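# Index the turntable one hole clockwise with the plunger

## Task

Rotate the turntable forward by exactly one hole, turning clockwise when viewed from overhead, so that the plunger's pin drops all the way into the next hole. The fixture must end up standing upright on the deck, and neither gripper may be in contact with it. A wrist camera cable resting on the fixture counts as contact.

## Robot and tools

Robot: two 6-joint arms with parallel grippers, left_arm and right_arm. In the scene frame the origin sits at table-top height between the two nominal bases, +z points up, +x points out over the table, and left_arm is on the +y side. Image left and right do not follow arm names. The calibrated base poses are: left_arm at (+0.025, +0.326, +0.031) m, quat_wxyz (+1.000, 0, 0, +0.003); right_arm at (-0.004, -0.268, +0.031) m, quat_wxyz (+1.000, 0, 0, -0.018). Each base frame has +z up.

The row. Every command that moves the arms uses rows of 14 numbers, and a row always covers both arms even when only one moves. The first 7 numbers are left_arm and the last 7 are right_arm. Each block of 7 runs: waist, shoulder, elbow, wrist roll, wrist yaw, wrist pitch, then gripper opening. The six joint values are absolute target angles in radians, read the same way as the Joint positions line. They are not offsets. Stated ranges are waist -2.618 to 3.054, shoulder 0.000 to 3.142, elbow 0.000 to 3.142, wrist roll -2.094 to 2.094, wrist yaw -1.571 to 1.571, and wrist pitch -1.571 to 1.571. The true stops can differ from these by up to 0.059 rad. A target more than 0.059 rad beyond a stated end, and further out than the joint's last reading, gets the call rejected. A target past the real stop is clipped there, and the result may then print "joint sent to its limit". The opening value runs from -1 (closed) to +1 (fully open) and is absolute. Fingers point along the gripper's +z axis and separate along its y axis.

execute_actions(actions, cameras): actions is a list of actions. Each action is a list of up to 15 rows, and each row lasts one control step of 1/30 s. If an action has fewer rows, its last row is held until the 15 steps (0.5 s) are used up. An empty list only returns the current state and images. The controller keeps each joint's target within a fixed lead of its measured angle: 0.339 rad for waist, shoulder and elbow, and 2.2 rad for the three wrist joints. If the targets would move a gripper more than 200 mm from where it is now, that arm's targets are scaled back. A big change therefore takes several actions. Very small changes may not start the joint at all. To hold a joint still, resend its Joint targets value. To leave a gripper unchanged, resend its current command, because a 0 is read as a real command.

move(target, speed, blend, opening_speed, blocking, cameras): target is one 14-number row or a list of up to 15 rows, all of them absolute joint poses, and all joints interpolate together, so grippers travel on curves. speed is the top speed in rad/s of the joint with the farthest to go, from 0.01 to 12.57, default 0.5. It can be one value or one per target. blend is in rad and rounds corners between listed targets. opening_speed is at least 0.2 per second on the -1..+1 scale and lets the fingers change gradually. Use a low value to close gently. A path takes at least 0.5 s, and anything beyond 10 s falls short of its target. The move does not avoid obstacles or the other arm. With blocking=false the result returns after about 0.5 s while the motion goes on, and a new move takes over from the current point. The extra move: line reports done, off_target (resting more than 0.035 rad from the target), moving, held, or fault, and adds limits=held if steps were withheld. done does not mean there was no contact.

wait(seconds 0 to 10, cameras) lets time run with the last commands held. stop(cameras) brakes a running move, and faster moves need more distance to stop. zoom_image(camera, region) enlarges part of the latest image from cam_head_left, cam_head_right, cam_left_wrist or cam_right_wrist. region is [x0, y0, x1, y1] in pixels with (0,0) at the top-left, at most 504x504, and every image is 896x504. read_manual(section "licences") only returns licence text. finished_scene(scene) ends the current scene with that scene's number and cannot be undone, so call it only after the goal is met and holds without the robot.

Reading results. end_effector_position (m) and end_effector_quat_wxyz are given in each arm's own base frame. The position is the point between the pads, about 1 cm behind the fingertips, and may be off by a few cm, more at full reach. Joint positions and Joint velocities list each arm's joints in row order (rad, rad/s), then the pad gap in m (0.094 when fully open). "within noise" means the arm is still. Joint targets shows what the joints are being driven toward now, and Tool commands shows the gripper commands. grip_measured uses the command scale. It can read up to about 2.7 mm wide when the gripper is empty. It can read about 3 mm narrower than a gripped part, or more for a small or round one. The fingers reach full force once the command is about 0.05 below the first-touch reading. To release, command well above grip_measured. Joint torques are in N m in row order without the gripper, include the arm's own weight, and carry offsets and noise; positive is toward larger angles. The first three joints wrap at ±28 N m. Calls that run actions also list joint positions at some intermediate steps. "joint command not followed" means the clearance check changed targets on some steps. Cameras: cam_head_left and cam_head_right are fixed; cam_left_wrist and cam_right_wrist ride on the wrists.

Avoid: dropping the fixture or letting it tip or leave the table, slams, fast impacts, heavy pressing, and letting the two arms touch or one gripper close on the other's fingers. Long holds under load, stretched arms, or pushing against something unreachable heat the motors. MOTOR HOT appears at 75 °C. At 90 °C that arm folds up and stays idle, and at 100 °C it goes limp. Approach contacts slowly, and finish with both hands and cables clear of the fixture.

Each tool is called after ">>>" as name([rows], argument=value, ...), one row to a line, values as JSON.

## Session

>>> execute_actions(actions=[], cameras=["cam_head_left"])

>>> zoom_image(camera="cam_head_left", region=[370, 240, 540, 380])

Scene clock: 0.00 s.
left_arm: end_effector_position=(+0.3789, +0.0005, +0.1416) grip_measured=+1.000 end_effector_quat_wxyz=(+0.682, -0.014, +0.730, +0.047) | right_arm: end_effector_position=(+0.3580, -0.0478, +0.1413) grip_measured=+1.000 end_effector_quat_wxyz=(+0.679, +0.114, +0.720, -0.089)
Joint names: [waist, shoulder, elbow, wrist roll, wrist yaw, wrist pitch]
Joint positions: left_arm=[-0.079 1.56 0.222 0.039 -0.166 1.272 0.094] | right_arm=[0.009 1.506 0.165 0.047 0.296 1.275 0.094]
Joint velocities: within noise
Joint torques (N m): no reading
Heat: left arm: 30 °C; right arm: 28 °C.
Joint targets: left_arm=[-0.079 1.557 0.226 0.038 -0.166 1.267] | right_arm=[0.009 1.502 0.170 0.046 0.296 1.270]
Tool commands: left_gripper/opening=+1.0 right_gripper/opening=+1.0
Images, in order (width x height): cam_head_left 896x504.

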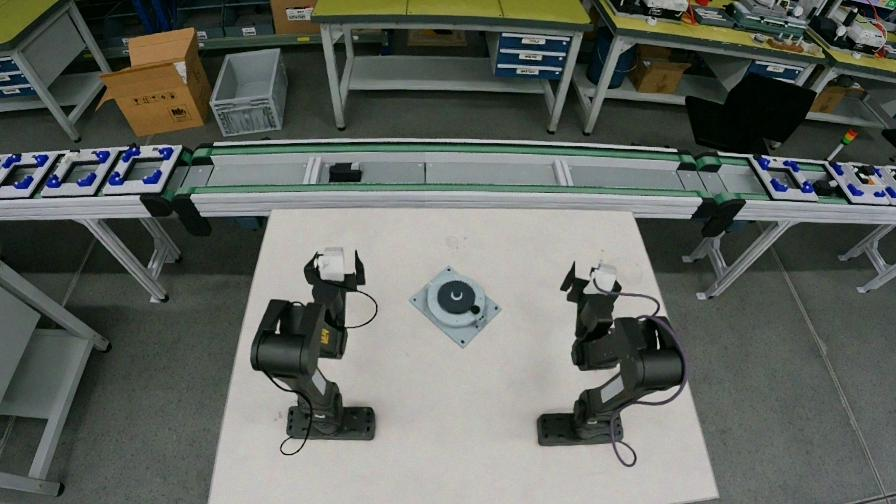

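Scaled by 2.965 from the camera's 896x504 image, which has a finer 1280x720 frame.

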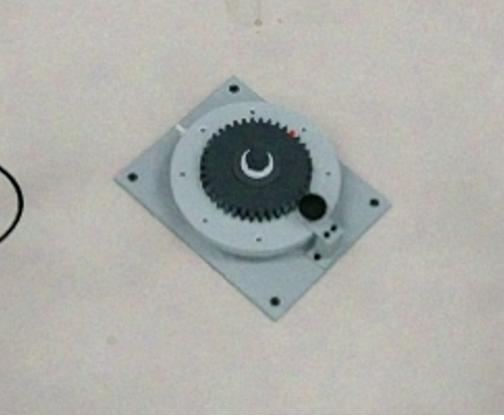

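>>> move([
  [-0.45, 1.40, 1.30, -0.9, 0, -1.05, -0.2, 0.45, 1.45, 0.14, 0, 0, 1.0, -0.1],
  [-0.741, 2.31, 2.272, -1.54, 0, -1.541, -0.2, 0.675, 1.41, 0.125, 0, -0.005, 0.838, -0.1],
], speed=1.4, blend=0.1, cameras=["cam_left_wrist", "cam_right_wrist"])

>>> zoom_image(camera="cam_left_wrist", region=[358, 180, 538, 360])

Scene clock: 24.93 s.
left_arm: end_effector_position=(+0.3258, -0.3003, +0.1157) grip_measured=-0.199 end_effector_quat_wxyz=(-0.001, -0.381, +0.924, -0.002) | right_arm: end_effector_position=(+0.2597, +0.2049, +0.0521) grip_measured=-0.098 end_effector_quat_wxyz=(+0.502, -0.274, +0.802, +0.175)
Joint names: [waist, shoulder, elbow, wrist roll, wrist yaw, wrist pitch]
Joint positions: left_arm=[-0.745 2.296 2.246 -1.528 0.004 -1.519 0.038] | right_arm=[0.666 1.431 0.133 0.007 0.002 0.847 0.042]
Joint velocities: within noise
Joint torques (N m): left_arm=[0.29 -11.78 7.08 -0.09 -0.04 0.18] | right_arm=[0.79 -5.14 5.12 -0.03 -0.07 1.64]
Heat: left arm: 31 °C; right arm: 31 °C.
Joint targets: left_arm=[-0.741 2.310 2.272 -1.540 0.000 -1.541] | right_arm=[0.675 1.410 0.125 0.000 -0.005 0.838]
move: done
Images, in order (width x height): cam_left_wrist 896x504, cam_right_wrist 896x504.

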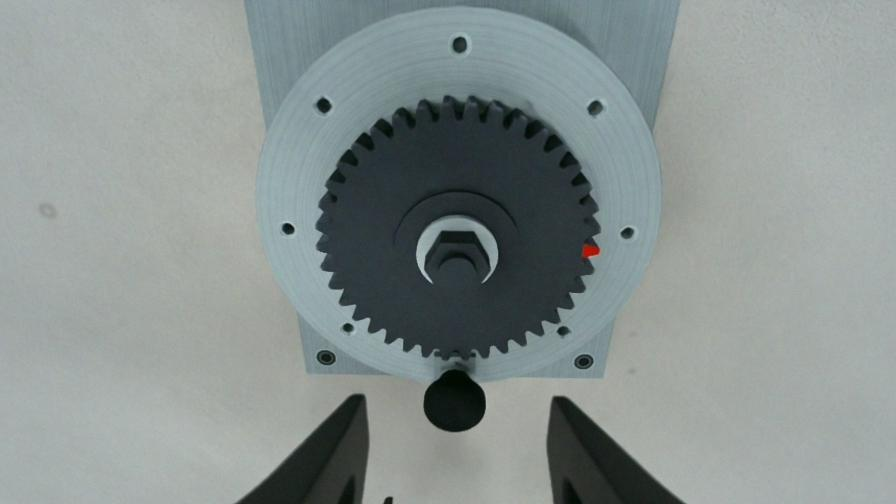

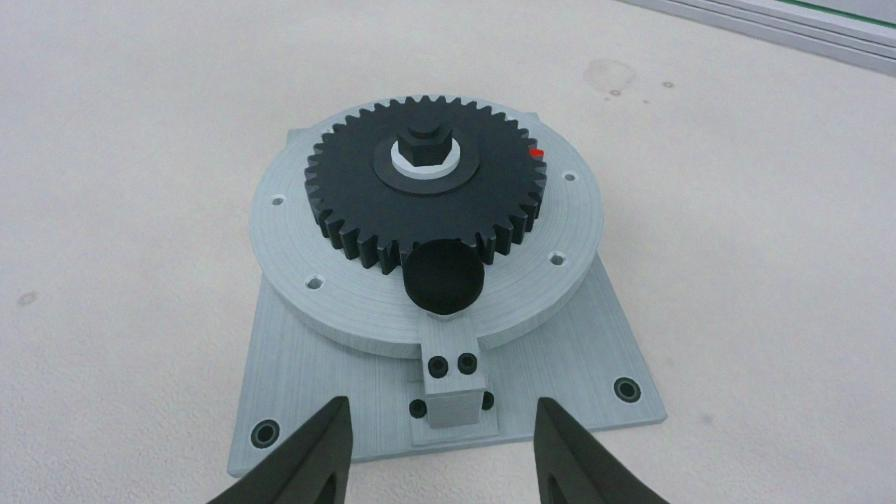

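Scaled by 2.800 from the camera's 896x504 image, which has a finer 1280x720 frame.

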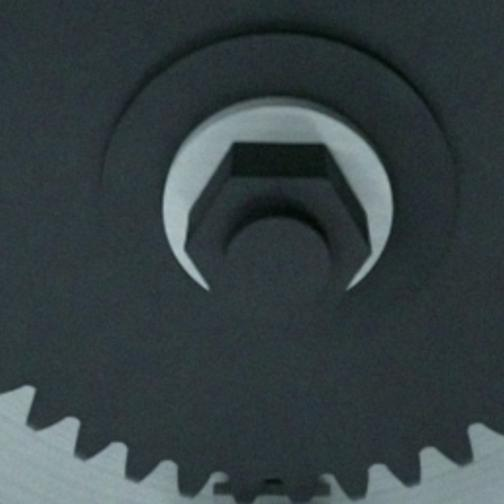

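>>> move([
  [-0.733, 2.309, 1.972, -0.992, 0, -1.238, -0.2, 0.677, 1.776, 0.330, 0, -0.005, 1.010, -0.1],
  [-0.733, 2.309, 1.972, -0.992, 0, -1.238, -0.9, 0.677, 1.776, 0.330, 0, -0.005, 1.010, -0.9],
], speed=0.7, opening_speed=0.8, cameras=["cam_left_wrist", "cam_right_wrist"])

Scene clock: 50.23 s.
left_arm: end_effector_position=(+0.3294, -0.3013, +0.0503) grip_measured=-0.639 end_effector_quat_wxyz=(-0.002, -0.130, +0.992, -0.002) | right_arm: end_effector_position=(+0.3006, +0.2385, +0.0343) grip_measured=-0.487 end_effector_quat_wxyz=(+0.502, -0.275, +0.801, +0.176)
Joint names: [waist, shoulder, elbow, wrist roll, wrist yaw, wrist pitch]
Joint positions: left_arm=[-0.741 2.296 1.986 -1.001 0.005 -1.262 0.017] | right_arm=[0.668 1.761 0.315 0.006 0 0.997 0.024]
Joint velocities: within noise
Joint torques (N m): left_arm=[0.62 -12 4.11 0.13 -0.07 0.67] | right_arm=[0.79 -4.74 6.45 -0.04 -0.07 1.81]
Heat: left arm: 33 °C; right arm: 33 °C.
Joint targets: left_arm=[-0.733 2.309 1.972 -0.992 0.000 -1.238] | right_arm=[0.677 1.776 0.330 0.000 -0.005 1.010]
move: done
Images, in order (width x height): cam_left_wrist 896x504, cam_right_wrist 896x504.

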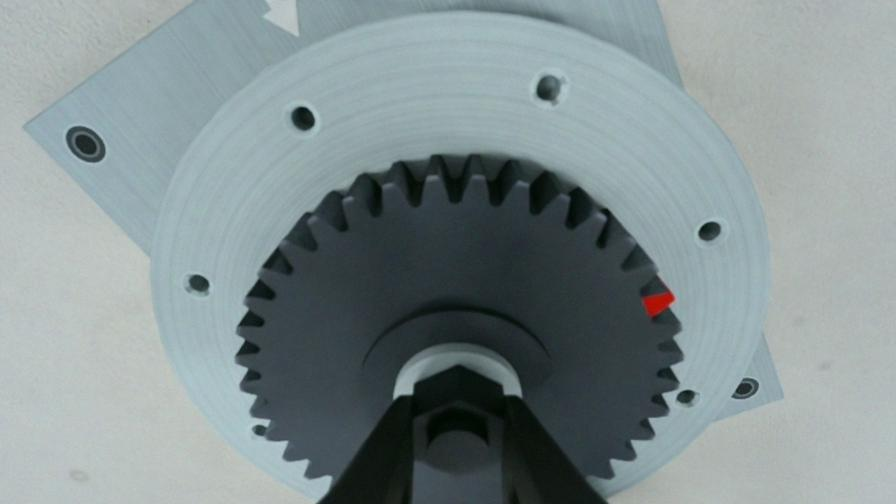

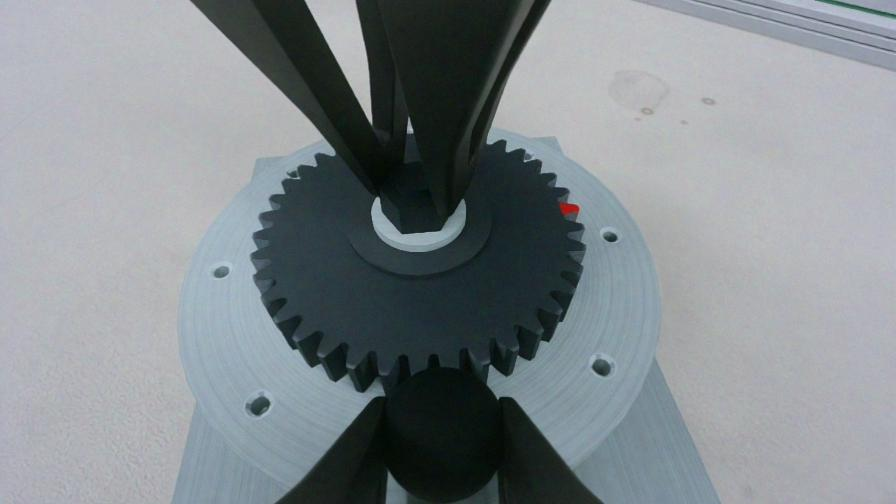

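>>> move([
  [-0.733, 2.309, 1.972, -0.992, 0, -1.238, -0.9, 0.677, 1.571, 0.395, 0, -0.005, 1.087, -0.9],
  [-0.733, 2.309, 1.972, -0.92, 0, -1.238, -0.9, 0.677, 1.567, 0.395, 0, -0.005, 1.087, -0.9],
  [-0.733, 2.309, 1.972, -0.67, 0, -1.238, -0.9, 0.677, 1.567, 0.395, 0, -0.005, 1.087, -0.9],
  [-0.733, 2.309, 1.972, -0.67, 0, -1.238, -0.9, 0.677, 1.675, 0.332, 0, -0.005, 0.861, -0.9],
  [-0.733, 2.309, 1.972, -0.67, 0, -1.238, -0.9, 0.677, 1.675, 0.332, 0, -0.005, 0.861, -0.1],
], speed=[0.25, 0.12, 0.35, 0.35, 0.35], opening_speed=0.8, cameras=["cam_left_wrist", "cam_right_wrist"])

Scene clock: 62.47 s.
left_arm: end_effector_position=(+0.3293, -0.3014, +0.0503) grip_measured=-0.639 end_effector_quat_wxyz=(-0.002, +0.028, +1.000, -0.002) | right_arm: end_effector_position=(+0.3000, +0.2380, +0.0419) grip_measured=-0.102 end_effector_quat_wxyz=(+0.488, -0.279, +0.809, +0.171)
Joint names: [waist, shoulder, elbow, wrist roll, wrist yaw, wrist pitch]
Joint positions: left_arm=[-0.741 2.296 1.986 -0.685 0.006 -1.262 0.017] | right_arm=[0.668 1.671 0.341 0.005 0 0.846 0.042]
Joint velocities: within noise
Joint torques (N m): left_arm=[0.64 -12.04 4.08 0.19 -0.06 0.69] | right_arm=[0.83 -5.23 4.89 -0.03 -0.07 1.82]
Heat: left arm: 33 °C; right arm: 35 °C.
Joint targets: left_arm=[-0.733 2.309 1.972 -0.670 0.000 -1.238] | right_arm=[0.677 1.675 0.332 0.000 -0.005 0.861]
move: done
Images, in order (width x height): cam_left_wrist 896x504, cam_right_wrist 896x504.

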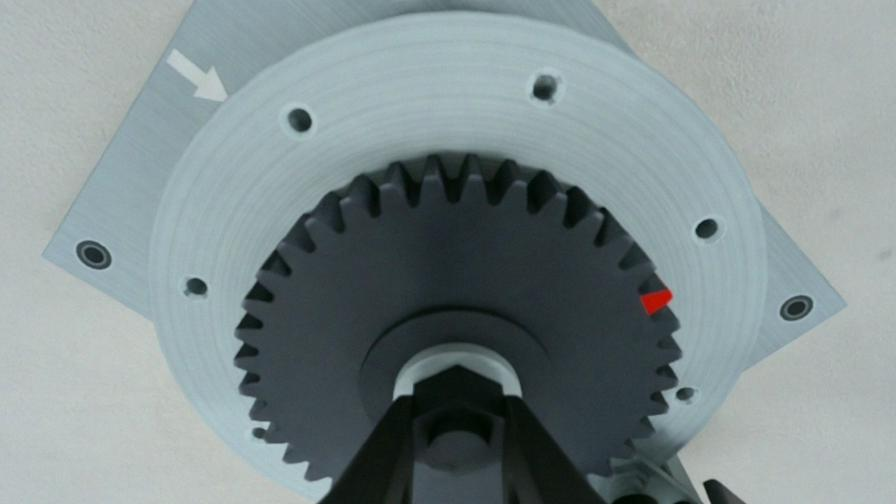

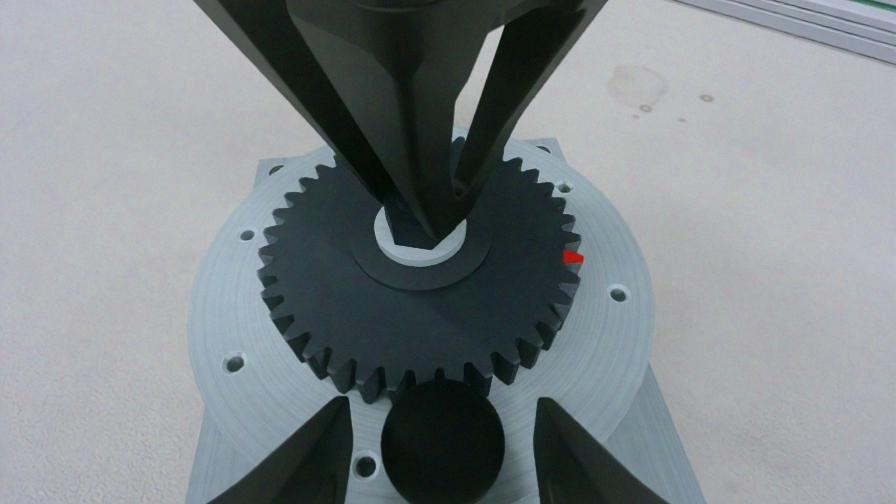

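>>> move([
  [-0.733, 2.309, 1.972, -0.62, 0, -1.238, -0.9, 0.677, 1.42, 0.125, 0, -0.005, 0.84, -0.1],
  [-0.733, 2.309, 1.972, -0.04, 0, -1.238, -0.9, 0.677, 1.42, 0.125, 0, -0.005, 0.84, -0.1],
], speed=[0.6, 0.4], cameras=["cam_left_wrist", "cam_right_wrist"])

Scene clock: 75.10 s.
left_arm: end_effector_position=(+0.3299, -0.3025, +0.0503) grip_measured=-0.640 end_effector_quat_wxyz=(+0.000, +0.323, +0.947, -0.005) | right_arm: end_effector_position=(+0.2583, +0.2051, +0.0493) grip_measured=-0.102 end_effector_quat_wxyz=(+0.498, -0.276, +0.803, +0.174)
Joint names: [waist, shoulder, elbow, wrist roll, wrist yaw, wrist pitch]
Joint positions: left_arm=[-0.741 2.296 1.986 -0.084 0.008 -1.257 0.017] | right_arm=[0.668 1.438 0.132 0.005 0 0.847 0.042]
Joint velocities: within noise
Joint torques (N m): left_arm=[0.64 -12.03 4.1 0.49 -0.07 0.64] | right_arm=[0.81 -4.94 5.19 -0.03 -0.05 1.64]
Heat: left arm: 33 °C; right arm: 35 °C.
Joint targets: left_arm=[-0.733 2.309 1.972 -0.040 0.000 -1.238] | right_arm=[0.677 1.420 0.125 0.000 -0.005 0.840]
move: off_target (left_arm); left_arm: the wrist roll is farthest, 0.044 rad from its target
Images, in order (width x height): cam_left_wrist 896x504, cam_right_wrist 896x504.

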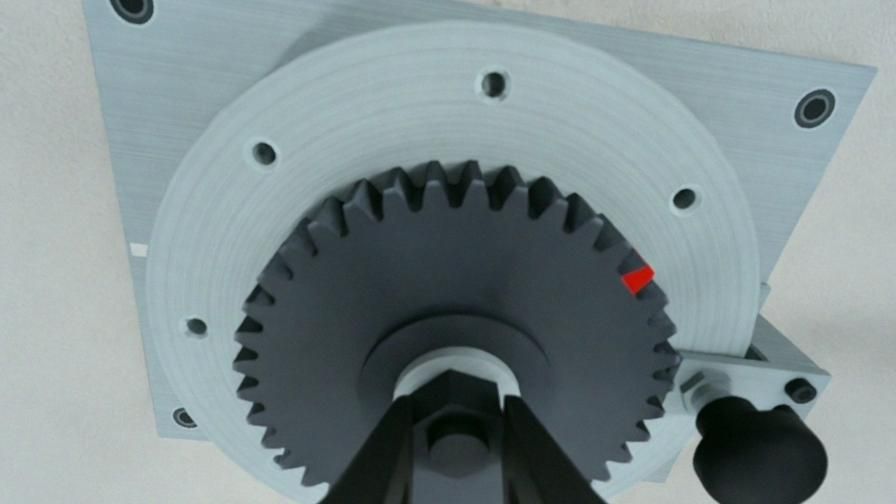

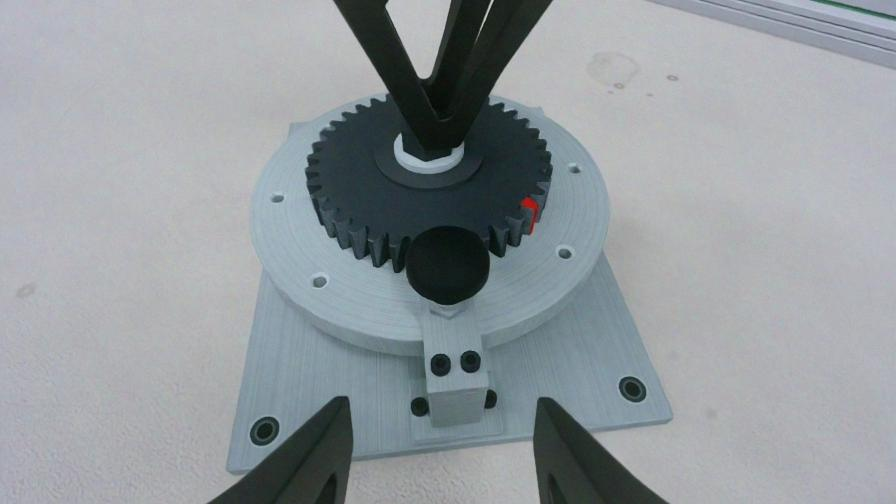

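>>> move(target=[-0.733, 2.309, 1.972, 0.06, 0, -1.238, -0.9, 0.677, 1.42, 0.125, 0, -0.005, 0.84, -0.1], speed=0.2, cameras=["cam_right_wrist"])

Scene clock: 81.23 s.
left_arm: end_effector_position=(+0.3299, -0.3025, +0.0503) grip_measured=-0.640 end_effector_quat_wxyz=(+0.001, +0.359, +0.933, -0.005) | right_arm: end_effector_position=(+0.2583, +0.2051, +0.0493) grip_measured=-0.102 end_effector_quat_wxyz=(+0.498, -0.276, +0.803, +0.174)
Joint names: [waist, shoulder, elbow, wrist roll, wrist yaw, wrist pitch]
Joint positions: left_arm=[-0.741 2.296 1.986 -0.006 0.008 -1.257 0.017] | right_arm=[0.668 1.438 0.132 0.005 0 0.847 0.042]
Joint velocities: within noise
Joint torques (N m): left_arm=[0.65 -12.03 4.14 0.75 -0.07 0.63] | right_arm=[0.84 -4.96 5.2 -0.02 -0.07 1.63]
Heat: left arm: 33 °C; right arm: 35 °C.
Joint targets: left_arm=[-0.733 2.309 1.972 0.060 0.000 -1.238] | right_arm=[0.677 1.420 0.125 0.000 -0.005 0.840]
move: off_target (left_arm); left_arm: the wrist roll is farthest, 0.066 rad from its target
Images, in order (width x height): cam_right_wrist 896x504.

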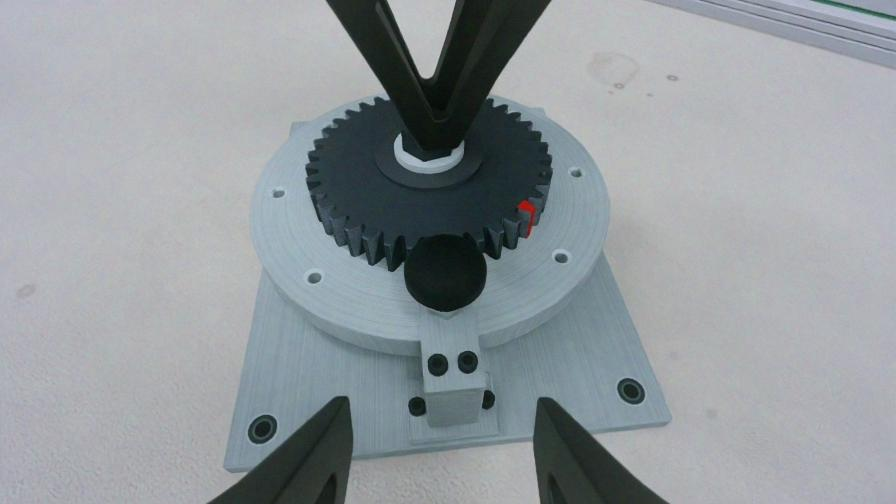

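>>> move([
  [-0.733, 2.309, 1.972, -0.01, 0, -1.238, -0.9, 0.677, 1.42, 0.125, 0, -0.005, 0.84, -0.1],
  [-0.733, 2.309, 1.972, -0.01, 0, -1.238, -0.2, 0.677, 1.42, 0.125, 0, -0.005, 0.84, -0.1],
  [-0.741, 2.30, 2.27, -0.01, 0, -1.53, -0.2, 0.60, 1.25, 0.10, 0, -0.005, 0.80, -0.1],
], speed=[0.3, 0.3, 0.6], opening_speed=0.8, cameras=["cam_left_wrist", "cam_right_wrist"])

Scene clock: 97.60 s.
left_arm: end_effector_position=(+0.3280, -0.3005, +0.1160) grip_measured=-0.202 end_effector_quat_wxyz=(+0.003, +0.353, +0.936, -0.005) | right_arm: end_effector_position=(+0.2686, +0.1886, +0.0857) grip_measured=-0.102 end_effector_quat_wxyz=(+0.547, -0.244, +0.782, +0.174)
Joint names: [waist, shoulder, elbow, wrist roll, wrist yaw, wrist pitch]
Joint positions: left_arm=[-0.741 2.296 2.248 -0.021 0.007 -1.513 0.038] | right_arm=[0.609 1.267 0.111 0.005 0 0.808 0.042]
Joint velocities: within noise
Joint torques (N m): left_arm=[-0.03 -12.7 6.82 0.12 -0.08 0.22] | right_arm=[-0.91 -3.96 5.76 -0.02 -0.07 1.68]
Heat: left arm: 33 °C; right arm: 35 °C.
Joint targets: left_arm=[-0.741 2.300 2.270 -0.010 0.000 -1.530] | right_arm=[0.600 1.250 0.100 0.000 -0.005 0.800]
move: done
Images, in order (width x height): cam_left_wrist 896x504, cam_right_wrist 896x504.

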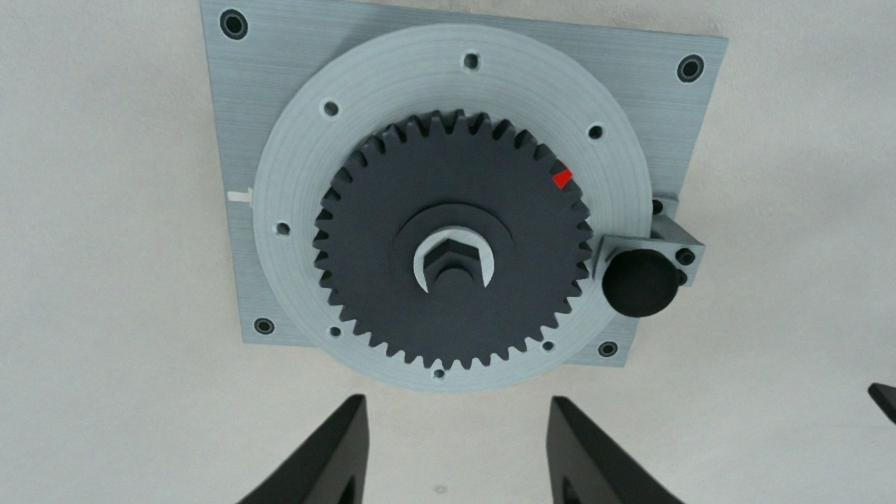

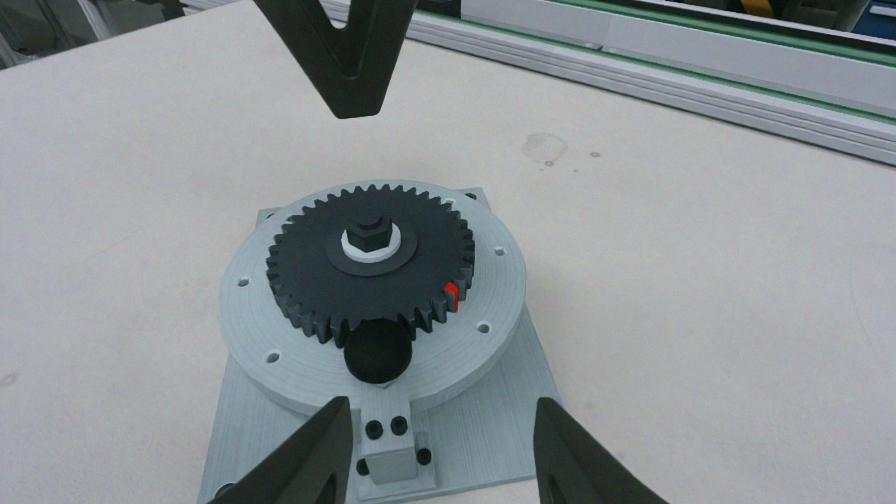

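>>> finished_scene(scene=2)

The scene is finished: the task was done.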